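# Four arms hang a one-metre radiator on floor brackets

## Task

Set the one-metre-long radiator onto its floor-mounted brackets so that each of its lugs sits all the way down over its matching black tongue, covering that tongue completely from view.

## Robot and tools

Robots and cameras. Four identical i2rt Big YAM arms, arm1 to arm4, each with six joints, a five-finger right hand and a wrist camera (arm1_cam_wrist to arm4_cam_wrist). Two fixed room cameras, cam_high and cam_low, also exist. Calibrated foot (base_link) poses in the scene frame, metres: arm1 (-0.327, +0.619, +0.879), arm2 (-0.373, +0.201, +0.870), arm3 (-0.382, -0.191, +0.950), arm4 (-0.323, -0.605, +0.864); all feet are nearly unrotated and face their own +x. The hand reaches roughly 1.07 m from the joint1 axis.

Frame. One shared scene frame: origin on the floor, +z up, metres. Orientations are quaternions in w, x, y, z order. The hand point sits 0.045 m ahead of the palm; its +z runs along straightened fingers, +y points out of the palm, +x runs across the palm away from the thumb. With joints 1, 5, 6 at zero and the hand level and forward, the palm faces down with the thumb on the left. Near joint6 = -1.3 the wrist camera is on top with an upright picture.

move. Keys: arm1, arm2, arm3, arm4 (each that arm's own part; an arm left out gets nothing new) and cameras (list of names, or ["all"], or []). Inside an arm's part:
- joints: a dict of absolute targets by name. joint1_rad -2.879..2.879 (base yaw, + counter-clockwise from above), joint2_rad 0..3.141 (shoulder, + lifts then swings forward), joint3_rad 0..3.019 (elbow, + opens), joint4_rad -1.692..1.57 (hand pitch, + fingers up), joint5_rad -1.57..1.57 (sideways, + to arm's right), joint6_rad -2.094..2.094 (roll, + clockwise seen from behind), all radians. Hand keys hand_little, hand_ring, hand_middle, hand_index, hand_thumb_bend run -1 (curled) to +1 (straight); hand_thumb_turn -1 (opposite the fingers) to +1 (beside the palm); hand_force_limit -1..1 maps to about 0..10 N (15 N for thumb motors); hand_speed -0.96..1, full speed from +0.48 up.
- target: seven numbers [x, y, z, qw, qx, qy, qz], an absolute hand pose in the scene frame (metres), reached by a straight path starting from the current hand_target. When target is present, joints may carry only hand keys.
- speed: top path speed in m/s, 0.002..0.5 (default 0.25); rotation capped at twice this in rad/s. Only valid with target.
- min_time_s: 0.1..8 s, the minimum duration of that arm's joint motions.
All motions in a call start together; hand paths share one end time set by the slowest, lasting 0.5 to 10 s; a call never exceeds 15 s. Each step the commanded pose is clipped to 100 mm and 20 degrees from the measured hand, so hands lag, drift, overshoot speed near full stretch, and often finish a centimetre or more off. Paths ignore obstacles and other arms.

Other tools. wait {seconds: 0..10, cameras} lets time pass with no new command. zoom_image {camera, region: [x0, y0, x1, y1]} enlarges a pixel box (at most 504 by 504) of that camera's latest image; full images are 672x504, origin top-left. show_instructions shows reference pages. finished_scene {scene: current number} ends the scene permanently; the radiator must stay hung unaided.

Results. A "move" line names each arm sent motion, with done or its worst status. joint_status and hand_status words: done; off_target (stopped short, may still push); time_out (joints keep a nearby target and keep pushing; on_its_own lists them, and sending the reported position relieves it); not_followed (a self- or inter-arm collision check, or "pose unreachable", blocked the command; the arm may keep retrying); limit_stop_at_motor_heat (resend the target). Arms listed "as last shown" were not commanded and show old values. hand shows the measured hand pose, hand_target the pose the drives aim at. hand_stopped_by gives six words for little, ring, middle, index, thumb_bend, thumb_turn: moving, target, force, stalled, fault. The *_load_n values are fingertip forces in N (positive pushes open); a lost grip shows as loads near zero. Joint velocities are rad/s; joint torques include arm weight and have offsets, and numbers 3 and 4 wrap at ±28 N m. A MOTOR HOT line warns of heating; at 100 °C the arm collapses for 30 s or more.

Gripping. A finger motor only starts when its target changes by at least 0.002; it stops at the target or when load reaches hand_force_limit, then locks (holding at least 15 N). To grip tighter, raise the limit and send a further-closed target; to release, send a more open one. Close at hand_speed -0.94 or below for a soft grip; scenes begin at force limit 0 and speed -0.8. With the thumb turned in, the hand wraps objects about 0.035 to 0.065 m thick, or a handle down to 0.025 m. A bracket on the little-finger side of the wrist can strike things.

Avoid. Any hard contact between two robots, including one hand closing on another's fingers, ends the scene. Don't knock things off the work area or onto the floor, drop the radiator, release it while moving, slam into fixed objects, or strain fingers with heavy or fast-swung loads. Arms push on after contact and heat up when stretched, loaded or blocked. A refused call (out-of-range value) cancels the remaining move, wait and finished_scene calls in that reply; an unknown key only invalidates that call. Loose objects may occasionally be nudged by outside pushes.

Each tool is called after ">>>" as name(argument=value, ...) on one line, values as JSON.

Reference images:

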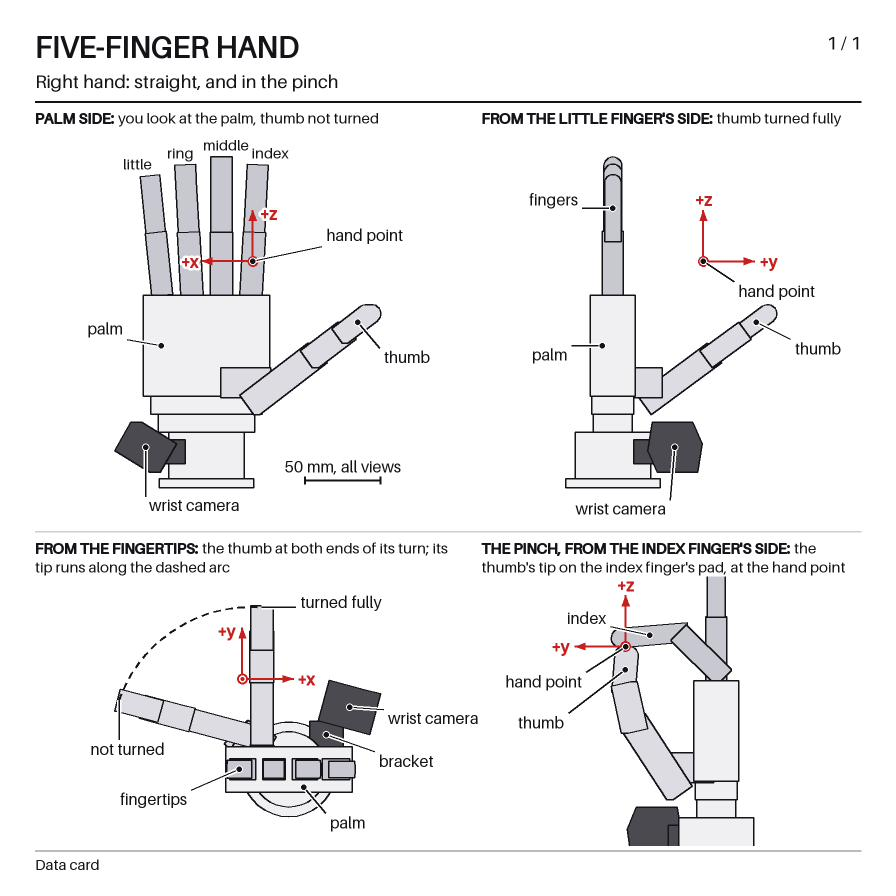

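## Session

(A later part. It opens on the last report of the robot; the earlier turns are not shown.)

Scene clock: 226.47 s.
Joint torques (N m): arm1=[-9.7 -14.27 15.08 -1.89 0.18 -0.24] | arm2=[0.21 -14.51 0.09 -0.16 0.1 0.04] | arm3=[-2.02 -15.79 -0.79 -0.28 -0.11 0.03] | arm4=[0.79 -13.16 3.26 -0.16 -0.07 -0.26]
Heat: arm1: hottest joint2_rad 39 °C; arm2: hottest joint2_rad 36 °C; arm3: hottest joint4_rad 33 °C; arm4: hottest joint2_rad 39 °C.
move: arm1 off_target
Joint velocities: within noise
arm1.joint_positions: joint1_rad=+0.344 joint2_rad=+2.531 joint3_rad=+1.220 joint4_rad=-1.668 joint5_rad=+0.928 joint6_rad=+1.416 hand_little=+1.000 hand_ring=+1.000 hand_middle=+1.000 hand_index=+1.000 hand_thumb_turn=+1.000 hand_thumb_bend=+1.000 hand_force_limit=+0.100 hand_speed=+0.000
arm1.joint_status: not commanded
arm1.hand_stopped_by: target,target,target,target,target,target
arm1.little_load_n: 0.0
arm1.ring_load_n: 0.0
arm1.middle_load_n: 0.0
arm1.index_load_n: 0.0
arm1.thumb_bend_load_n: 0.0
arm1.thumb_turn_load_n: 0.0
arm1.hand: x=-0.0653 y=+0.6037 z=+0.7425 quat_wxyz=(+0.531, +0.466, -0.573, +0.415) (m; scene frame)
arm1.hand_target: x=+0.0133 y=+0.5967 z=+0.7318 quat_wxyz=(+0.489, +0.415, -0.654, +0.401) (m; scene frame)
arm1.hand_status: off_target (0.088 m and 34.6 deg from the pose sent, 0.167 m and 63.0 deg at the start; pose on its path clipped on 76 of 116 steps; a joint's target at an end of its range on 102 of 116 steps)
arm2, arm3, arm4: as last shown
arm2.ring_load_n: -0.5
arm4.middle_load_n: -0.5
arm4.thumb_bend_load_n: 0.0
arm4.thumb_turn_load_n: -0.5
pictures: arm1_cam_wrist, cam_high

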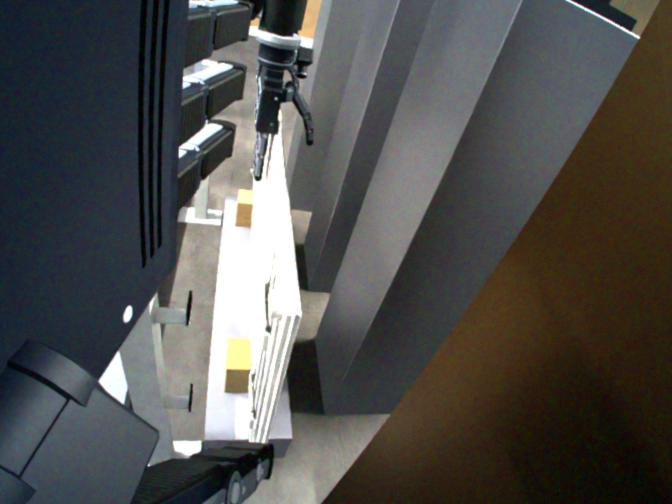

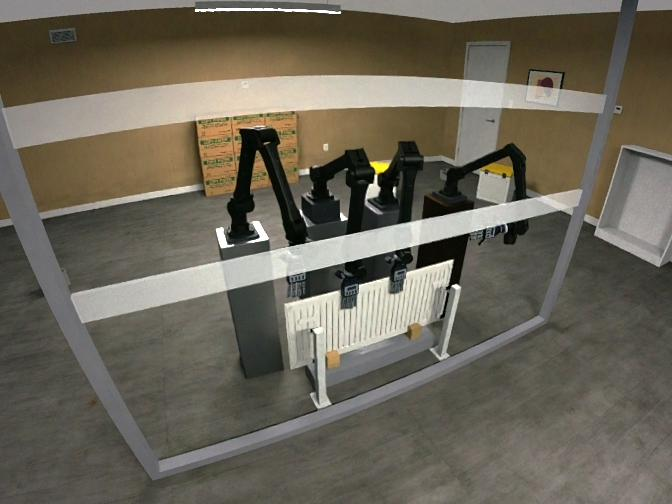

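>>> move(arm1={"joints": {"joint1_rad": 0.34, "joint2_rad": 1.95, "joint3_rad": 1.0, "joint4_rad": -1.2, "joint5_rad": 1.0, "joint6_rad": 1.5}}, cameras=["all"])

Scene clock: 229.70 s.
Joint torques (N m): arm1=[-0.44 -13.74 3.48 -0.27 0.5 -0.02] | arm2=[0.44 -14.27 0.06 -0.1 0.08 0.05] | arm3=[-2.02 -15.79 -0.79 -0.28 -0.11 0.03] | arm4=[0.67 -12.69 3.26 -0.28 -0.13 -0.25]
Heat: arm1: hottest joint2_rad 39 °C; arm2: hottest joint2_rad 36 °C; arm3: hottest joint4_rad 33 °C; arm4: hottest joint2_rad 39 °C.
move: arm1 done
Joint velocities: within noise
arm1.joint_positions: joint1_rad=+0.347 joint2_rad=+1.972 joint3_rad=+0.994 joint4_rad=-1.210 joint5_rad=+1.001 joint6_rad=+1.490 hand_little=+1.000 hand_ring=+1.000 hand_middle=+1.000 hand_index=+1.000 hand_thumb_turn=+1.000 hand_thumb_bend=+1.000 hand_force_limit=+0.100 hand_speed=+0.000
arm1.joint_status: all done
arm1.hand_stopped_by: target,target,target,target,target,target
arm1.little_load_n: 0.0
arm1.ring_load_n: 0.0
arm1.middle_load_n: 0.0
arm1.index_load_n: 0.0
arm1.thumb_bend_load_n: 0.0
arm1.thumb_turn_load_n: 0.0
arm1.hand: x=+0.0303 y=+0.6330 z=+0.8120 quat_wxyz=(+0.187, +0.345, -0.773, +0.498) (m; scene frame)
arm1.hand_target: x=+0.0395 y=+0.6344 z=+0.8182 quat_wxyz=(+0.170, +0.331, -0.784, +0.498) (m; scene frame)
arm1.hand_status: not commanded
arm2, arm3, arm4: as last shown
arm2.ring_load_n: 0.0
arm4.middle_load_n: 0.0
arm4.thumb_turn_load_n: 0.0
pictures: arm1_cam_wrist, arm2_cam_wrist, arm3_cam_wrist, arm4_cam_wrist, cam_high, cam_low

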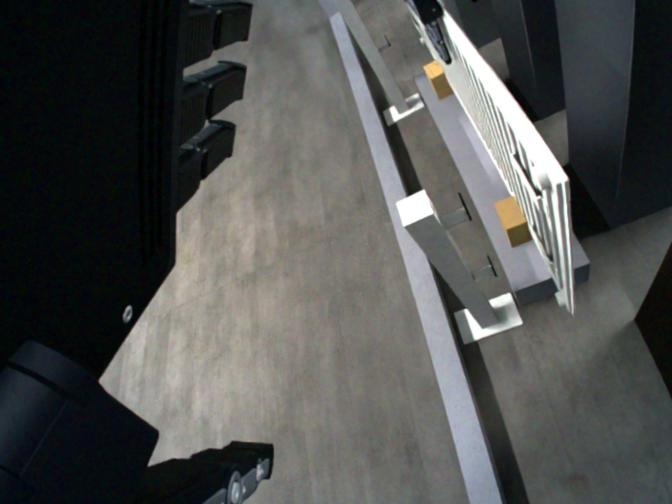

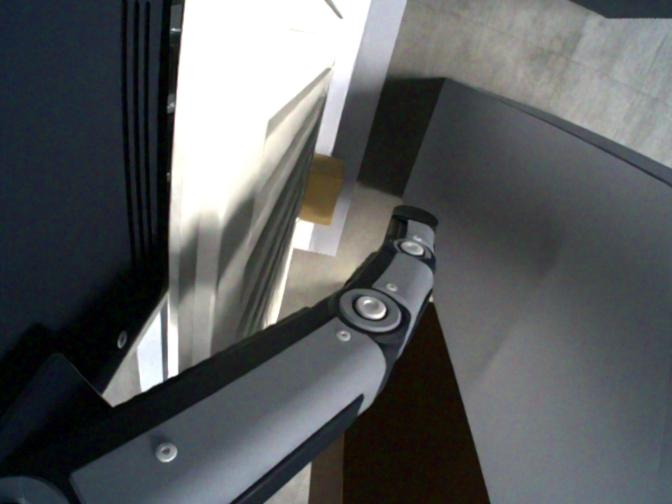

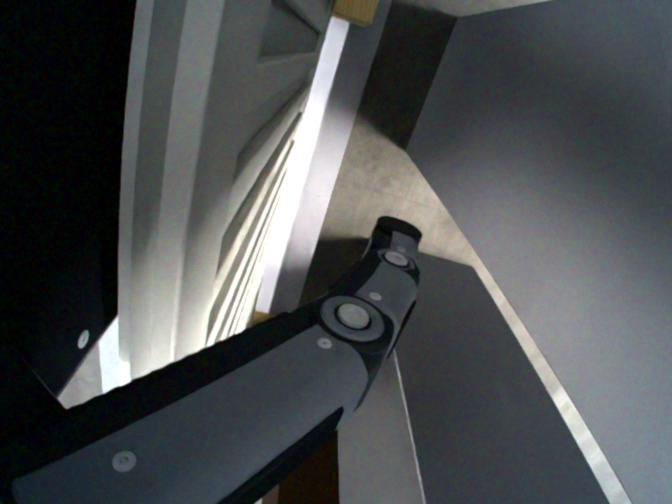

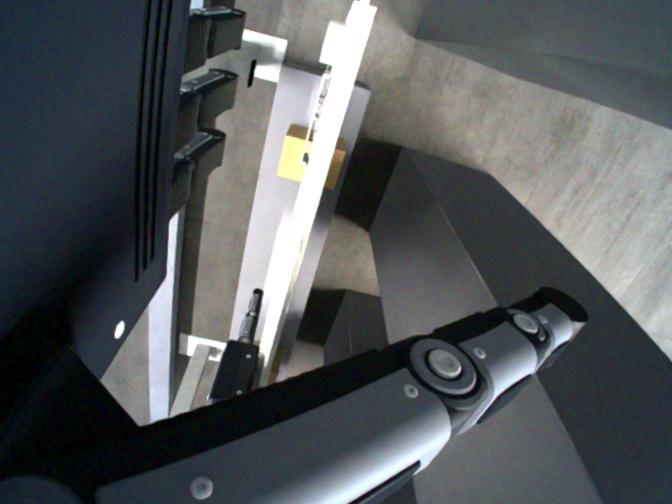

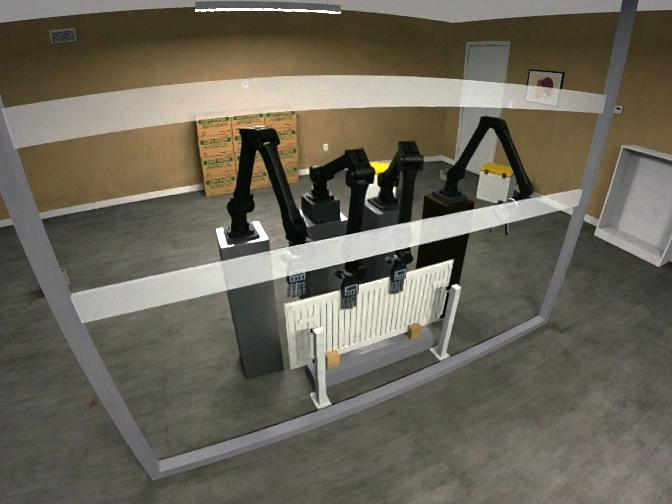

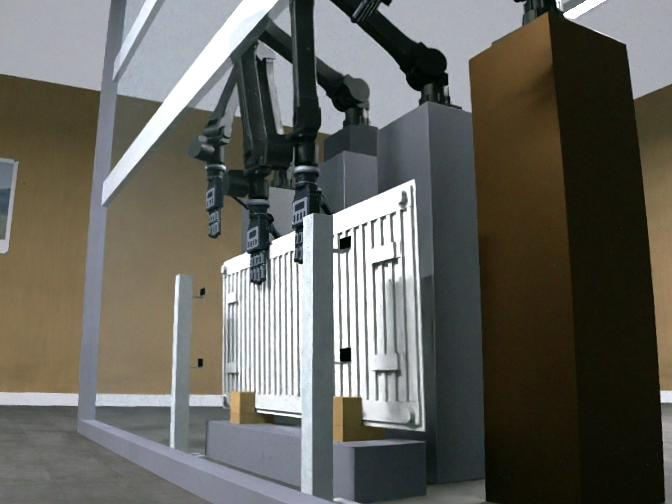

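>>> zoom_image(camera="arm3_cam_wrist", region=[100, 0, 380, 380])

>>> zoom_image(camera="arm4_cam_wrist", region=[230, 0, 400, 200])

>>> zoom_image(camera="cam_low", region=[200, 160, 460, 440])

Scaled by 1.326 from the camera's 672x504 image, which has a finer 960x720 frame.

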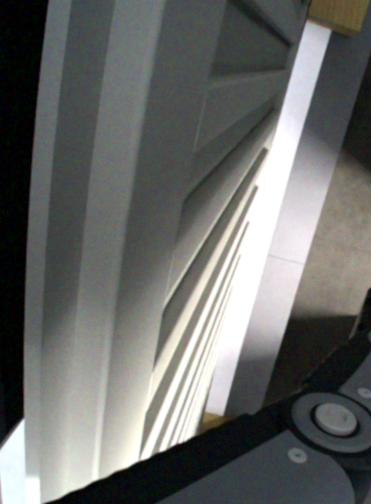

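Scaled by 2.520 from the camera's 672x504 image, which has a finer 960x720 frame.

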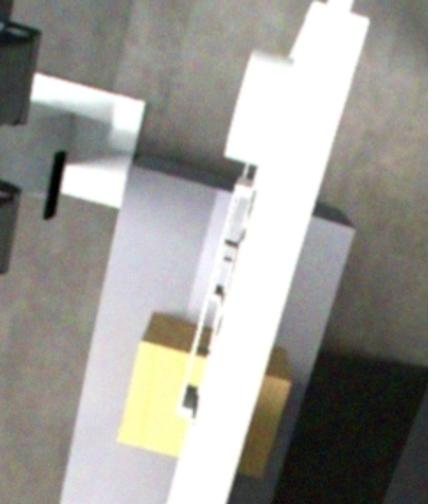

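Scaled by 1.800 from the camera's 672x504 image, which has a finer 960x720 frame.

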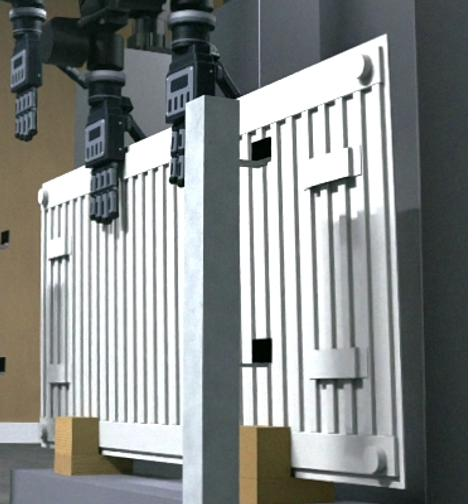

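>>> zoom_image(camera="cam_high", region=[270, 240, 480, 400])

>>> zoom_image(camera="cam_low", region=[340, 160, 440, 260])

>>> zoom_image(camera="arm1_cam_wrist", region=[400, 0, 620, 320])

Scaled by 2.400 from the camera's 672x504 image, which has a finer 960x720 frame.

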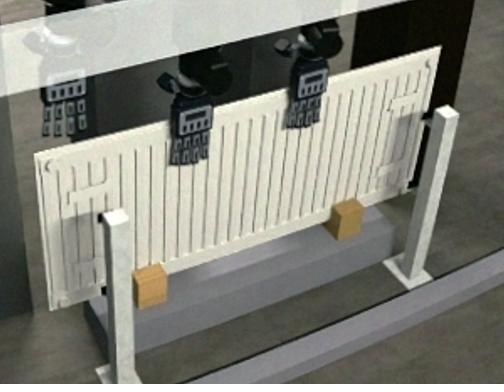

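Scaled by 5.040 from the camera's 672x504 image, which has a finer 960x720 frame.

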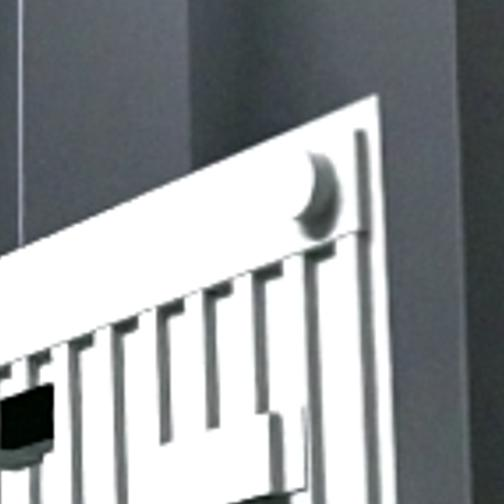

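Scaled by 1.575 from the camera's 672x504 image, which has a finer 960x720 frame.

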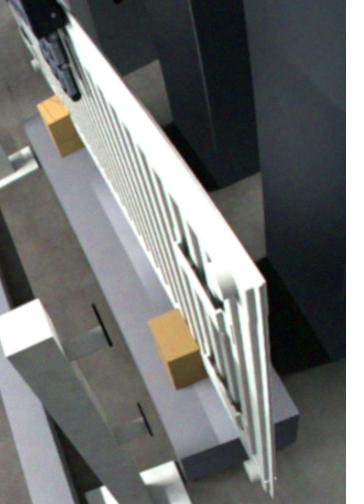

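>>> move(arm1={"joints": {"joint1_rad": -0.504, "joint2_rad": 1.86, "joint3_rad": 0.79, "joint4_rad": -0.5, "joint5_rad": 0.0, "joint6_rad": -0.504, "hand_little": -0.2, "hand_ring": -0.2, "hand_middle": -1, "hand_index": -1}, "min_time_s": 3}, arm4={"joints": {"hand_little": -1, "hand_ring": -1, "hand_middle": -0.2, "hand_index": -0.2, "hand_thumb_turn": 1}, "target": [0.01, -0.45, 0.70, 0, 0.7071, -0.7071, 0]}, cameras=["arm1_cam_wrist", "arm4_cam_wrist", "cam_high", "cam_low"])

Scene clock: 242.77 s.
Joint torques (N m): arm1=[-0.56 -12.28 3.03 0.39 -0.05 -0.22] | arm2=[0.26 -14.45 0.08 -0.03 0.06 0.06] | arm3=[-2.02 -15.79 -0.79 -0.29 -0.11 0.03] | arm4=[1.49 -12.57 5.65 -0.09 -0.1 -0.25]
Heat: arm1: hottest joint2_rad 39 °C; arm2: hottest joint2_rad 36 °C; arm3: hottest joint4_rad 33 °C; arm4: hottest joint2_rad 39 °C.
move: arm1 done; arm4 done
Joint velocities: within noise
arm1.joint_positions: joint1_rad=-0.494 joint2_rad=+1.882 joint3_rad=+0.791 joint4_rad=-0.509 joint5_rad=+0.002 joint6_rad=-0.494 hand_little=-0.200 hand_ring=-0.200 hand_middle=-1.000 hand_index=-1.000 hand_thumb_turn=+1.000 hand_thumb_bend=+1.000 hand_force_limit=+0.100 hand_speed=+0.000
arm1.joint_status: all done
arm1.hand_stopped_by: target,target,target,target,target,target
arm1.little_load_n: 0.0
arm1.ring_load_n: 0.0
arm1.middle_load_n: 0.0
arm1.index_load_n: 0.0
arm1.thumb_bend_load_n: 0.0
arm1.thumb_turn_load_n: 0.0
arm1.hand: x=-0.0517 y=+0.4904 z=+0.7456 quat_wxyz=(+0.007, +0.730, -0.683, -0.010) (m; scene frame)
arm1.hand_target: x=-0.0460 y=+0.4840 z=+0.7512 quat_wxyz=(+0.001, +0.730, -0.683, +0.004) (m; scene frame)
arm1.hand_status: not commanded
arm2, arm3: as last shown
arm4.joint_positions: joint1_rad=+0.298 joint2_rad=+1.967 joint3_rad=+0.867 joint4_rad=-0.453 joint5_rad=-0.008 joint6_rad=+0.321 hand_little=-1.000 hand_ring=-1.000 hand_middle=-0.200 hand_index=-0.200 hand_thumb_turn=+1.000 hand_thumb_bend=+1.000 hand_force_limit=+0.100 hand_speed=+0.000
arm4.joint_status: all done
arm4.hand_stopped_by: target,target,target,target,target,target
arm4.little_load_n: 0.0
arm4.ring_load_n: 0.0
arm4.middle_load_n: 0.0
arm4.index_load_n: 0.0
arm4.thumb_bend_load_n: 0.0
arm4.thumb_turn_load_n: 0.0
arm4.hand: x=+0.0047 y=-0.4505 z=+0.7035 quat_wxyz=(-0.002, +0.703, -0.711, +0.002) (m; scene frame)
arm4.hand_target: x=+0.0098 y=-0.4500 z=+0.7000 quat_wxyz=(+0.000, +0.707, -0.707, +0.000) (m; scene frame)
arm4.hand_status: done (0.006 m and 0.8 deg from the pose sent, 0.089 m and 0.6 deg at the start)
pictures: arm1_cam_wrist, arm4_cam_wrist, cam_high, cam_low

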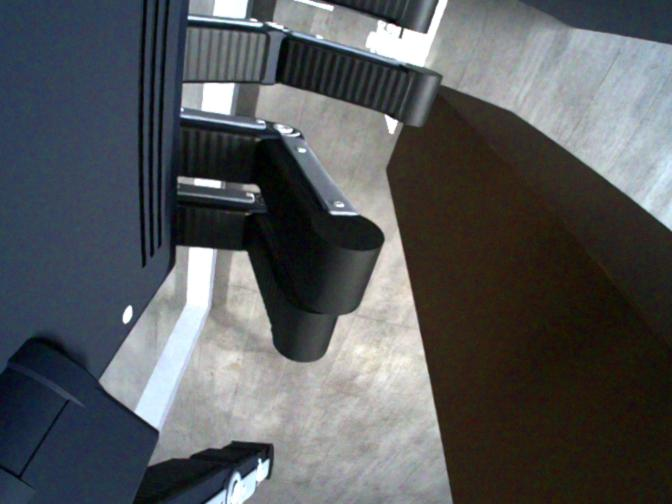

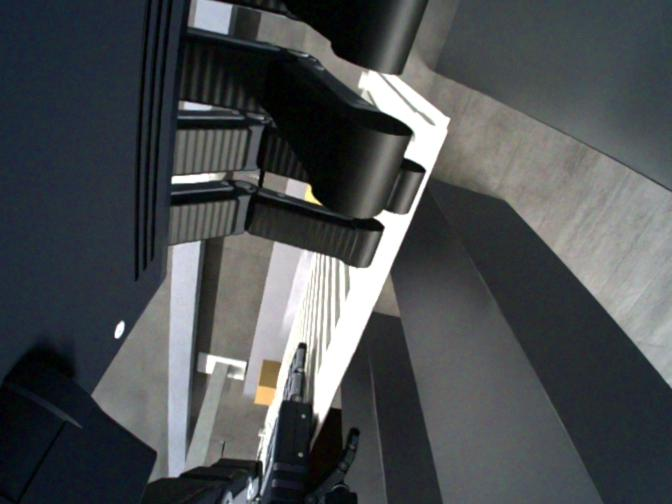

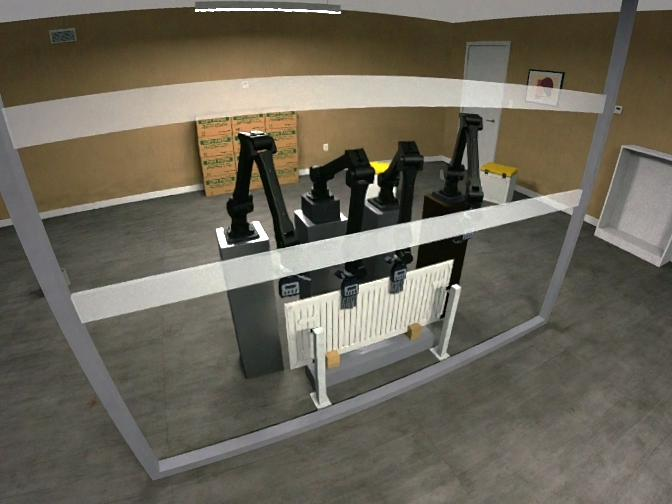

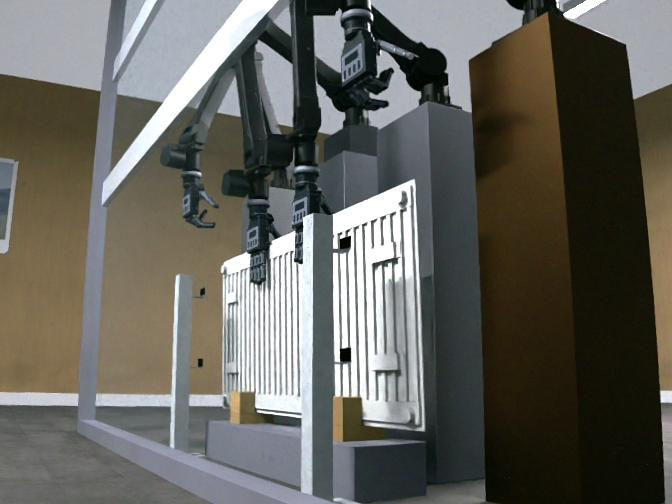

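>>> move(arm1={"target": [-0.035, 0.4655, 0.62, 0, 0.7301, -0.6834, 0]}, arm4={"joints": {"hand_little": 1, "hand_ring": 1}, "target": [0.005, -0.45, 0.62, 0, 0.7071, -0.7071, 0]}, cameras=["arm1_cam_wrist", "arm4_cam_wrist", "cam_low"])

Scene clock: 244.97 s.
Joint torques (N m): arm1=[-0.79 -12.4 2.4 0.42 -0.05 -0.22] | arm2=[0.26 -14.56 0.08 -0.03 0.07 0.04] | arm3=[-2.02 -15.85 -0.79 -0.29 -0.11 0.03] | arm4=[1.67 -13.33 3.3 0.4 -0.12 -0.21]
Heat: arm1: hottest joint2_rad 39 °C; arm2: hottest joint2_rad 36 °C; arm3: hottest joint4_rad 33 °C; arm4: hottest joint2_rad 39 °C.
move: arm1 off_target; arm4 done
Joint velocities: within noise
arm1.joint_positions: joint1_rad=-0.521 joint2_rad=+2.255 joint3_rad=+0.892 joint4_rad=-0.233 joint5_rad=-0.002 joint6_rad=-0.525 hand_little=-0.200 hand_ring=-0.200 hand_middle=-1.000 hand_index=-1.000 hand_thumb_turn=+1.000 hand_thumb_bend=+1.000 hand_force_limit=+0.100 hand_speed=+0.000
arm1.joint_status: not commanded
arm1.hand_stopped_by: target,target,target,target,target,target
arm1.little_load_n: 0.0
arm1.ring_load_n: 0.0
arm1.middle_load_n: 0.0
arm1.index_load_n: 0.0
arm1.thumb_bend_load_n: 0.0
arm1.thumb_turn_load_n: 0.0
arm1.hand: x=-0.0424 y=+0.4744 z=+0.6212 quat_wxyz=(+0.004, +0.731, -0.682, -0.010) (m; scene frame)
arm1.hand_target: x=-0.0352 y=+0.4655 z=+0.6202 quat_wxyz=(+0.000, +0.730, -0.683, +0.000) (m; scene frame)
arm1.hand_status: off_target (0.012 m and 1.2 deg from the pose sent, 0.129 m and 1.5 deg at the start)
arm2, arm3: as last shown
arm4.joint_positions: joint1_rad=+0.298 joint2_rad=+2.186 joint3_rad=+0.902 joint4_rad=-0.281 joint5_rad=-0.008 joint6_rad=+0.321 hand_little=+1.000 hand_ring=+1.000 hand_middle=-0.200 hand_index=-0.200 hand_thumb_turn=+1.000 hand_thumb_bend=+1.000 hand_force_limit=+0.100 hand_speed=+0.000
arm4.joint_status: all done
arm4.hand_stopped_by: target,target,target,target,target,target
arm4.little_load_n: -0.5
arm4.ring_load_n: 0.0
arm4.middle_load_n: 0.5
arm4.index_load_n: 0.0
arm4.thumb_bend_load_n: 0.0
arm4.thumb_turn_load_n: 0.0
arm4.hand: x=+0.0014 y=-0.4523 z=+0.6253 quat_wxyz=(+0.003, +0.703, -0.712, +0.000) (m; scene frame)
arm4.hand_target: x=+0.0049 y=-0.4500 z=+0.6201 quat_wxyz=(+0.000, +0.707, -0.707, +0.000) (m; scene frame)
arm4.hand_status: done (0.007 m and 0.8 deg from the pose sent, 0.084 m and 0.8 deg at the start)
pictures: arm1_cam_wrist, arm4_cam_wrist, cam_low

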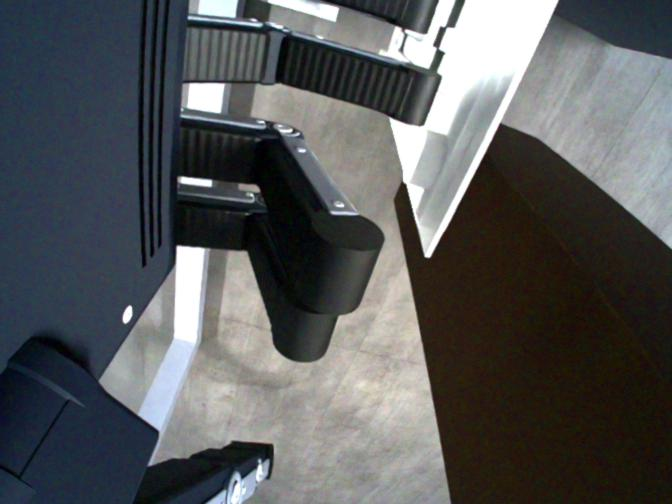

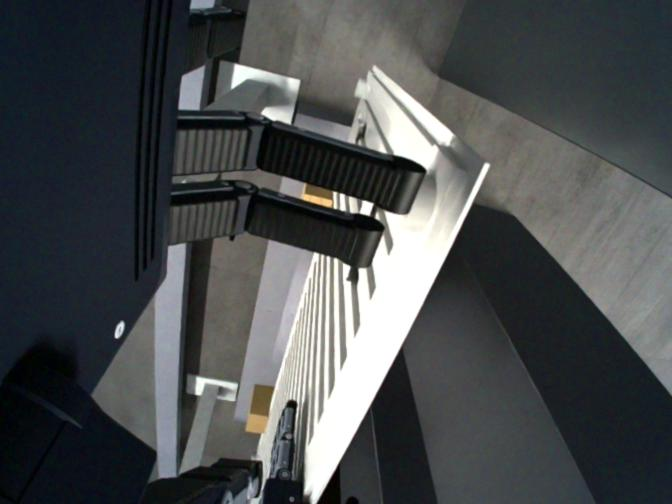

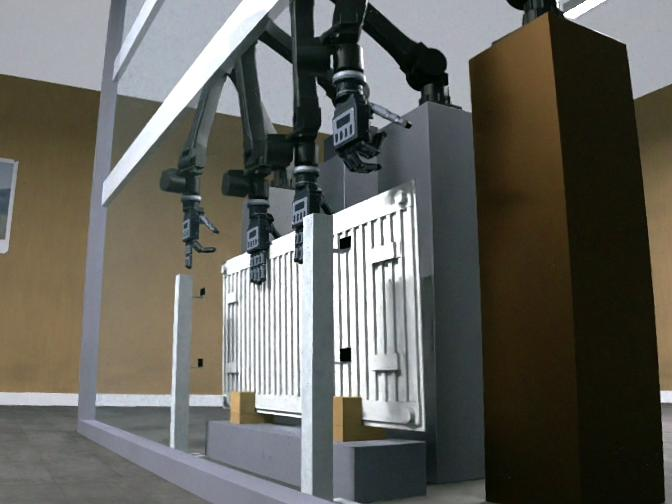

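>>> zoom_image(camera="arm4_cam_wrist", region=[160, 0, 500, 340])

>>> zoom_image(camera="arm1_cam_wrist", region=[260, 0, 600, 300])

Scaled by 1.482 from the camera's 672x504 image, which has a finer 960x720 frame.

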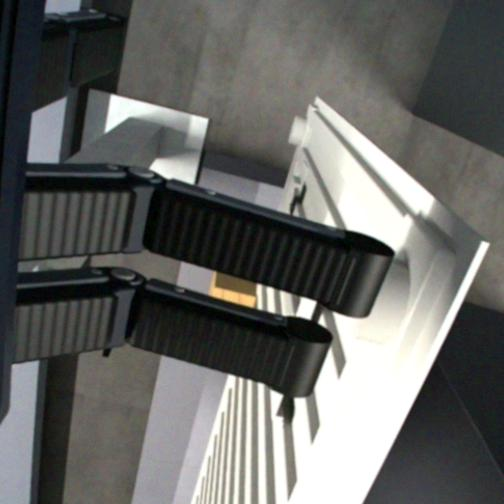

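Scaled by 1.482 from the camera's 672x504 image, which has a finer 960x720 frame.

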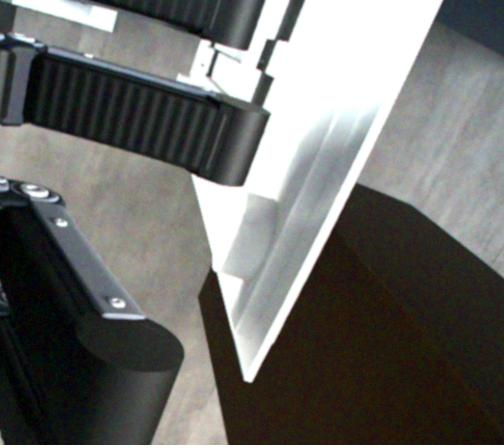

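>>> move(arm1={"target": [-0.03, 0.491, 0.60, 0, 0.7301, -0.6834, 0], "joints": {"hand_middle": 1, "hand_index": 1}}, cameras=[])

>>> move(arm1={"target": [-0.03, 0.491, 0.525, 0, 0.7301, -0.6834, 0]}, arm4={"target": [0.003, -0.445, 0.523, 0, 0.7071, -0.7071, 0]}, cameras=["arm1_cam_wrist", "arm4_cam_wrist", "cam_low"])

Scene clock: 248.83 s.
Joint torques (N m): arm1=[1.08 -12.45 1.92 0.5 0.01 0] | arm2=[0.15 -14.45 0.08 -0.09 0.06 0.05] | arm3=[-2.02 -15.79 -0.79 -0.28 -0.11 0.03] | arm4=[1.73 -13.57 3.36 0.42 -0.09 -0.23]
Heat: arm1: hottest joint2_rad 39 °C; arm2: hottest joint2_rad 36 °C; arm3: hottest joint4_rad 33 °C; arm4: hottest joint2_rad 39 °C.
move: arm1 off_target
Joint velocities: within noise
arm1.joint_positions: joint1_rad=-0.481 joint2_rad=+2.309 joint3_rad=+0.895 joint4_rad=-0.182 joint5_rad=-0.004 joint6_rad=-0.481 hand_little=-0.200 hand_ring=-0.200 hand_middle=+1.000 hand_index=+1.000 hand_thumb_turn=+1.000 hand_thumb_bend=+1.000 hand_force_limit=+0.100 hand_speed=+0.000
arm1.joint_status: all done
arm1.hand_stopped_by: target,target,target,target,target,target
arm1.little_load_n: 0.5
arm1.ring_load_n: 0.5
arm1.middle_load_n: 0.0
arm1.index_load_n: 0.0
arm1.thumb_bend_load_n: 0.0
arm1.thumb_turn_load_n: 0.0
arm1.hand: x=-0.0404 y=+0.4912 z=+0.6016 quat_wxyz=(+0.003, +0.730, -0.683, -0.009) (m; scene frame)
arm1.hand_target: x=-0.0301 y=+0.4910 z=+0.6001 quat_wxyz=(+0.000, +0.730, -0.683, +0.000) (m; scene frame)
arm1.hand_status: off_target (0.011 m and 1.1 deg from the pose sent, 0.030 m and 1.2 deg at the start)
arm2, arm3, arm4: as last shown
arm4.little_load_n: 0.0
arm4.middle_load_n: 0.0
pictures: none
No camera images: "cameras" was empty.

Scene clock: 250.13 s.
Joint torques (N m): arm1=[1.26 -13.51 0.66 0.5 0 -0.01] | arm2=[0.5 -14.56 0.08 -0.08 0.07 0.05] | arm3=[-2.02 -15.85 -0.8 -0.28 -0.11 0.03] | arm4=[2.08 -14.39 1.32 0.36 -0.1 0]
Heat: arm1: hottest joint2_rad 39 °C; arm2: hottest joint2_rad 36 °C; arm3: hottest joint4_rad 33 °C; arm4: hottest joint2_rad 39 °C.
move: arm1 done; arm4 done
Joint velocities: within noise
arm1.joint_positions: joint1_rad=-0.481 joint2_rad=+2.530 joint3_rad=+1.002 joint4_rad=-0.067 joint5_rad=-0.004 joint6_rad=-0.480 hand_little=-0.200 hand_ring=-0.200 hand_middle=+1.000 hand_index=+1.000 hand_thumb_turn=+1.000 hand_thumb_bend=+1.000 hand_force_limit=+0.100 hand_speed=+0.000
arm1.joint_status: not commanded
arm1.hand_stopped_by: target,target,target,target,target,target
arm1.little_load_n: 0.0
arm1.ring_load_n: 0.0
arm1.middle_load_n: 0.0
arm1.index_load_n: 0.0
arm1.thumb_bend_load_n: 0.0
arm1.thumb_turn_load_n: 0.0
arm1.hand: x=-0.0394 y=+0.4904 z=+0.5247 quat_wxyz=(+0.003, +0.730, -0.684, -0.009) (m; scene frame)
arm1.hand_target: x=-0.0300 y=+0.4909 z=+0.5251 quat_wxyz=(+0.000, +0.730, -0.683, +0.000) (m; scene frame)
arm1.hand_status: done (0.009 m and 1.1 deg from the pose sent, 0.077 m and 1.1 deg at the start)
arm2.joint_positions: joint1_rad=-0.277 joint2_rad=+2.421 joint3_rad=+0.799 joint4_rad=+0.057 joint5_rad=-0.001 joint6_rad=-0.335 hand_little=+1.000 hand_ring=+1.000 hand_middle=+1.000 hand_index=+1.000 hand_thumb_turn=-1.000 hand_thumb_bend=+0.300 hand_force_limit=+0.100 hand_speed=+0.000
arm2.joint_status: not commanded
arm2.hand_stopped_by: target,target,target,target,target,target
arm2.little_load_n: 0.0
arm2.ring_load_n: 0.0
arm2.middle_load_n: 0.0
arm2.index_load_n: 0.0
arm2.thumb_bend_load_n: 0.0
arm2.thumb_turn_load_n: 0.0
arm2.hand: x=-0.1144 y=+0.1373 z=+0.5495 quat_wxyz=(-0.002, +0.728, -0.686, +0.003) (m; scene frame)
arm2.hand_target: x=-0.1149 y=+0.1390 z=+0.5500 quat_wxyz=(+0.000, +0.731, -0.682, +0.000) (m; scene frame)
arm2.hand_status: not commanded
arm3.joint_positions: joint1_rad=+0.029 joint2_rad=+2.669 joint3_rad=+0.960 joint4_rad=+0.159 joint5_rad=+0.006 joint6_rad=+0.046 hand_little=+1.000 hand_ring=+1.000 hand_middle=+1.000 hand_index=+1.000 hand_thumb_turn=-1.000 hand_thumb_bend=+0.300 hand_force_limit=+0.100 hand_speed=+0.000
arm3.joint_status: not commanded
arm3.hand_stopped_by: target,target,target,target,target,target
arm3.little_load_n: 0.0
arm3.ring_load_n: 0.0
arm3.middle_load_n: 0.0
arm3.index_load_n: 0.0
arm3.thumb_bend_load_n: 0.0
arm3.thumb_turn_load_n: 0.0
arm3.hand: x=-0.1059 y=-0.1410 z=+0.5414 quat_wxyz=(-0.002, +0.713, -0.702, +0.004) (m; scene frame)
arm3.hand_target: x=-0.1061 y=-0.1440 z=+0.5430 quat_wxyz=(+0.000, +0.709, -0.705, +0.000) (m; scene frame)
arm3.hand_status: not commanded
arm4.joint_positions: joint1_rad=+0.307 joint2_rad=+2.462 joint3_rad=+1.020 joint4_rad=-0.119 joint5_rad=-0.008 joint6_rad=+0.321 hand_little=+1.000 hand_ring=+1.000 hand_middle=-0.200 hand_index=-0.200 hand_thumb_turn=+1.000 hand_thumb_bend=+1.000 hand_force_limit=+0.100 hand_speed=+0.000
arm4.joint_status: not commanded
arm4.hand_stopped_by: target,target,target,target,target,target
arm4.little_load_n: 0.0
arm4.ring_load_n: 0.0
arm4.middle_load_n: 0.5
arm4.index_load_n: 0.0
arm4.thumb_bend_load_n: 0.0
arm4.thumb_turn_load_n: 0.0
arm4.hand: x=+0.0043 y=-0.4489 z=+0.5276 quat_wxyz=(+0.001, +0.706, -0.708, +0.001) (m; scene frame)
arm4.hand_target: x=+0.0028 y=-0.4451 z=+0.5231 quat_wxyz=(+0.000, +0.707, -0.707, +0.000) (m; scene frame)
arm4.hand_status: done (0.006 m and 0.2 deg from the pose sent, 0.103 m and 0.8 deg at the start)
pictures: arm1_cam_wrist, arm4_cam_wrist, cam_low

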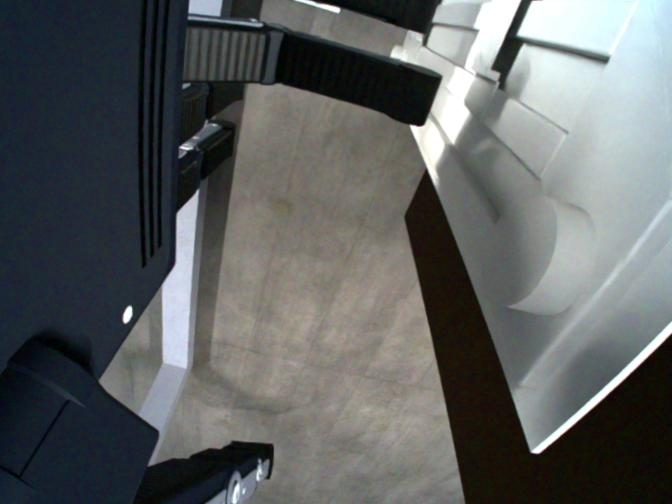

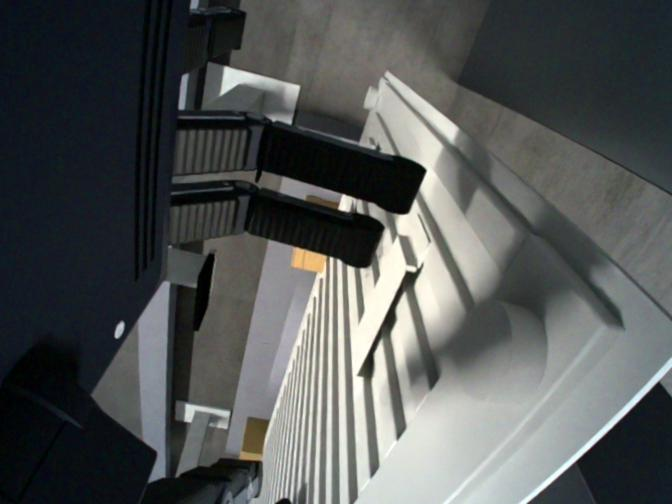

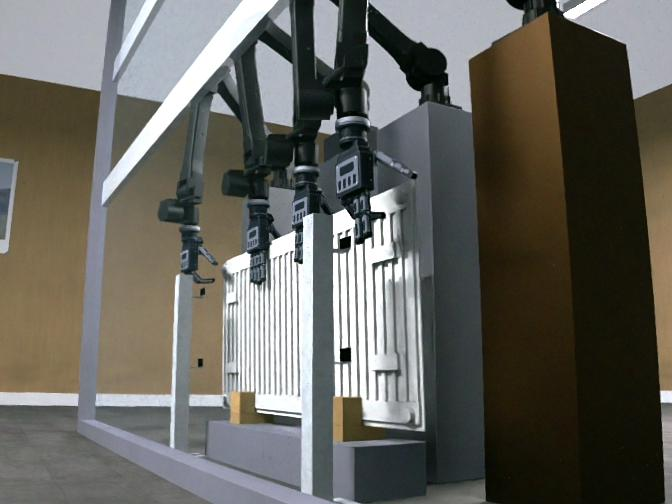

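>>> zoom_image(camera="arm1_cam_wrist", region=[370, 0, 672, 470])

>>> zoom_image(camera="arm4_cam_wrist", region=[230, 60, 672, 504])

Scaled by 1.072 from the camera's 672x504 image, which has a finer 960x720 frame.

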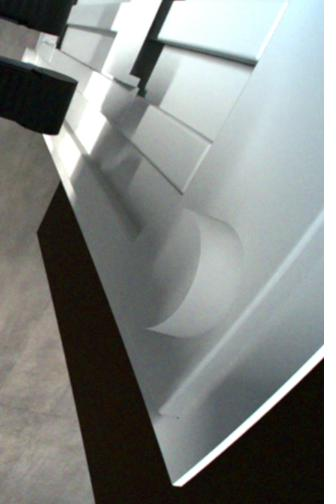

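Scaled by 1.135 from the camera's 672x504 image, which has a finer 960x720 frame.

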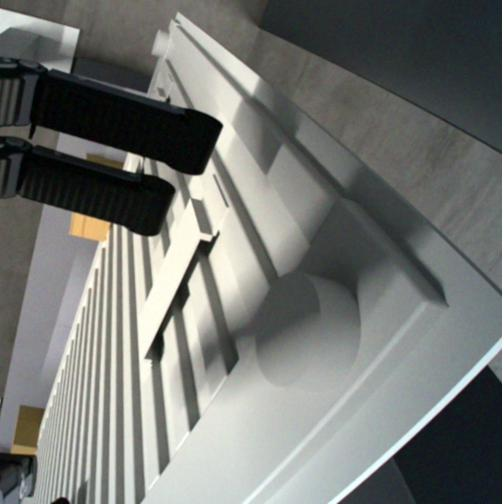

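>>> move(arm1={"target": [-0.060, 0.500, 0.525, 0, 0.7301, -0.6834, 0], "speed": 0.1}, arm4={"target": [-0.030, -0.445, 0.521, 0, 0.7071, -0.7071, 0], "speed": 0.1}, cameras=["arm1_cam_wrist", "arm4_cam_wrist", "cam_low"])

>>> zoom_image(camera="arm1_cam_wrist", region=[330, 0, 672, 340])

>>> zoom_image(camera="arm4_cam_wrist", region=[290, 60, 672, 440])

>>> zoom_image(camera="cam_low", region=[330, 140, 430, 300])

Scene clock: 254.57 s.
Joint torques (N m): arm1=[0.56 -13.39 -0.64 0.49 0.01 -0.1] | arm2=[0.38 -14.21 0.12 -0.09 0.09 0.04] | arm3=[-2.02 -15.79 -0.8 -0.28 -0.11 0.02] | arm4=[2.08 -14.45 0.28 0.51 -0.07 0.03]
Heat: arm1: hottest joint2_rad 39 °C; arm2: hottest joint2_rad 36 °C; arm3: hottest joint4_rad 33 °C; arm4: hottest joint2_rad 39 °C.
move: arm1 done; arm4 done
Joint velocities: within noise
arm1.joint_positions: joint1_rad=-0.481 joint2_rad=+2.530 joint3_rad=+0.931 joint4_rad=+0.012 joint5_rad=-0.004 joint6_rad=-0.480 hand_little=-0.200 hand_ring=-0.200 hand_middle=+1.000 hand_index=+1.000 hand_thumb_turn=+1.000 hand_thumb_bend=+1.000 hand_force_limit=+0.100 hand_speed=+0.000
arm1.joint_status: not commanded
arm1.hand_stopped_by: target,target,target,target,target,target
arm1.little_load_n: 0.0
arm1.ring_load_n: 0.0
arm1.middle_load_n: 0.0
arm1.index_load_n: 0.0
arm1.thumb_bend_load_n: 0.0
arm1.thumb_turn_load_n: 0.0
arm1.hand: x=-0.0626 y=+0.5006 z=+0.5238 quat_wxyz=(+0.002, +0.730, -0.684, -0.005) (m; scene frame)
arm1.hand_target: x=-0.0601 y=+0.5000 z=+0.5250 quat_wxyz=(+0.000, +0.730, -0.683, +0.000) (m; scene frame)
arm1.hand_status: done (0.003 m and 0.7 deg from the pose sent, 0.023 m and 1.1 deg at the start)
arm2, arm3: as last shown
arm2.middle_load_n: -0.5
arm4.joint_positions: joint1_rad=+0.336 joint2_rad=+2.462 joint3_rad=+0.949 joint4_rad=-0.039 joint5_rad=-0.008 joint6_rad=+0.340 hand_little=+1.000 hand_ring=+1.000 hand_middle=-0.200 hand_index=-0.200 hand_thumb_turn=+1.000 hand_thumb_bend=+1.000 hand_force_limit=+0.100 hand_speed=+0.000
arm4.joint_status: not commanded
arm4.hand_stopped_by: target,target,target,target,target,target
arm4.little_load_n: 0.0
arm4.ring_load_n: 0.5
arm4.middle_load_n: 0.0
arm4.index_load_n: 0.0
arm4.thumb_bend_load_n: 0.0
arm4.thumb_turn_load_n: 0.0
arm4.hand: x=-0.0234 y=-0.4466 z=+0.5249 quat_wxyz=(-0.003, +0.709, -0.705, +0.002) (m; scene frame)
arm4.hand_target: x=-0.0300 y=-0.4450 z=+0.5211 quat_wxyz=(+0.000, +0.707, -0.707, +0.000) (m; scene frame)
arm4.hand_status: done (0.008 m and 0.6 deg from the pose sent, 0.035 m and 0.2 deg at the start)
pictures: arm1_cam_wrist, arm4_cam_wrist, cam_low

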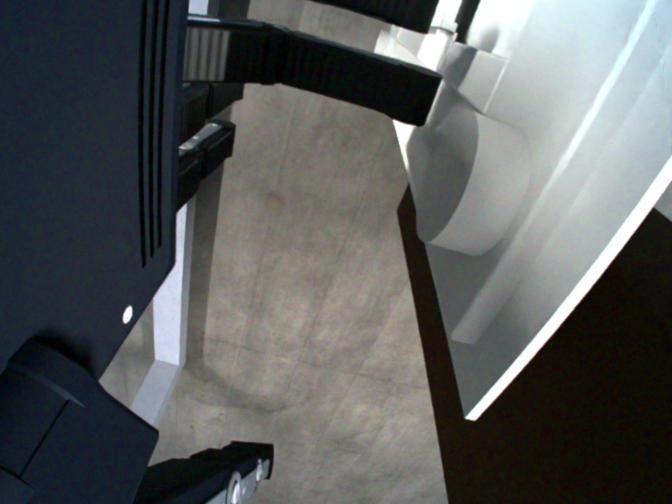

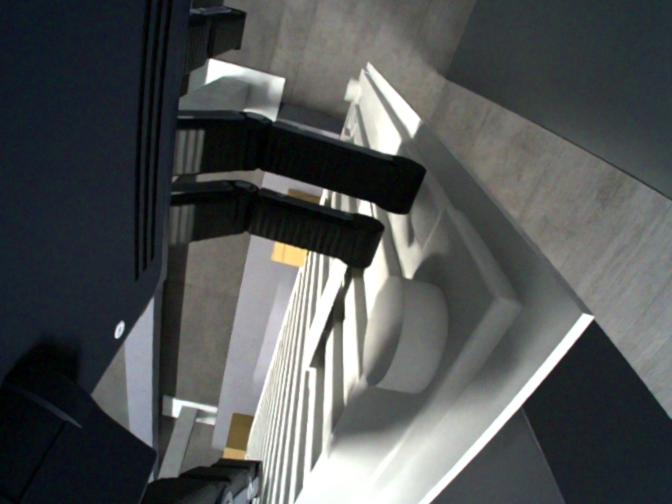

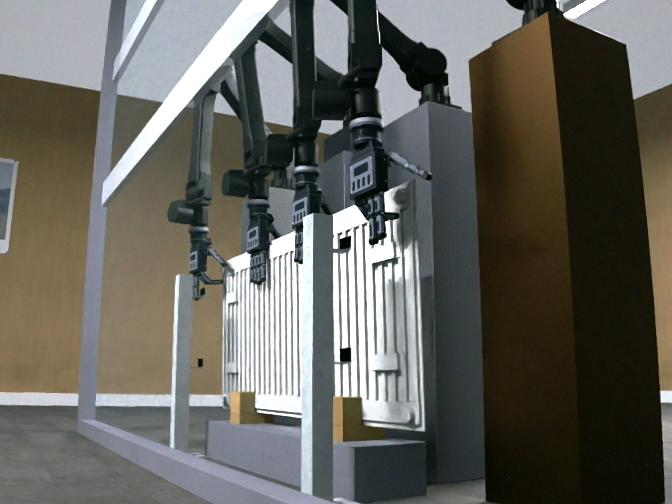

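Scaled by 1.474 from the camera's 672x504 image, which has a finer 960x720 frame.

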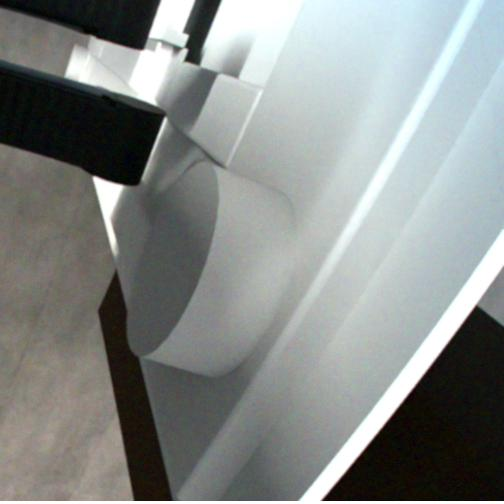

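Scaled by 1.319 from the camera's 672x504 image, which has a finer 960x720 frame.

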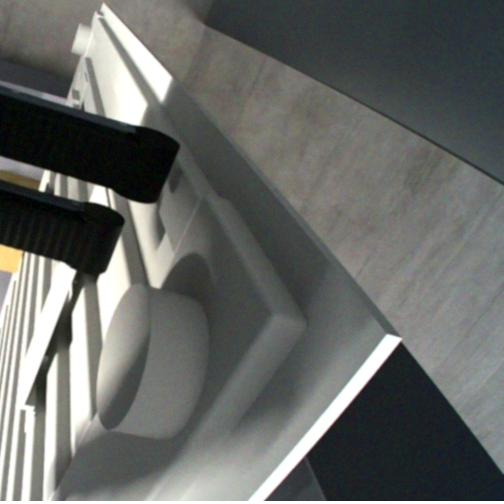

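Scaled by 3.150 from the camera's 672x504 image, which has a finer 960x720 frame.

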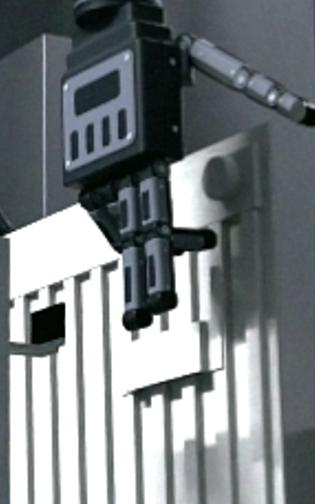

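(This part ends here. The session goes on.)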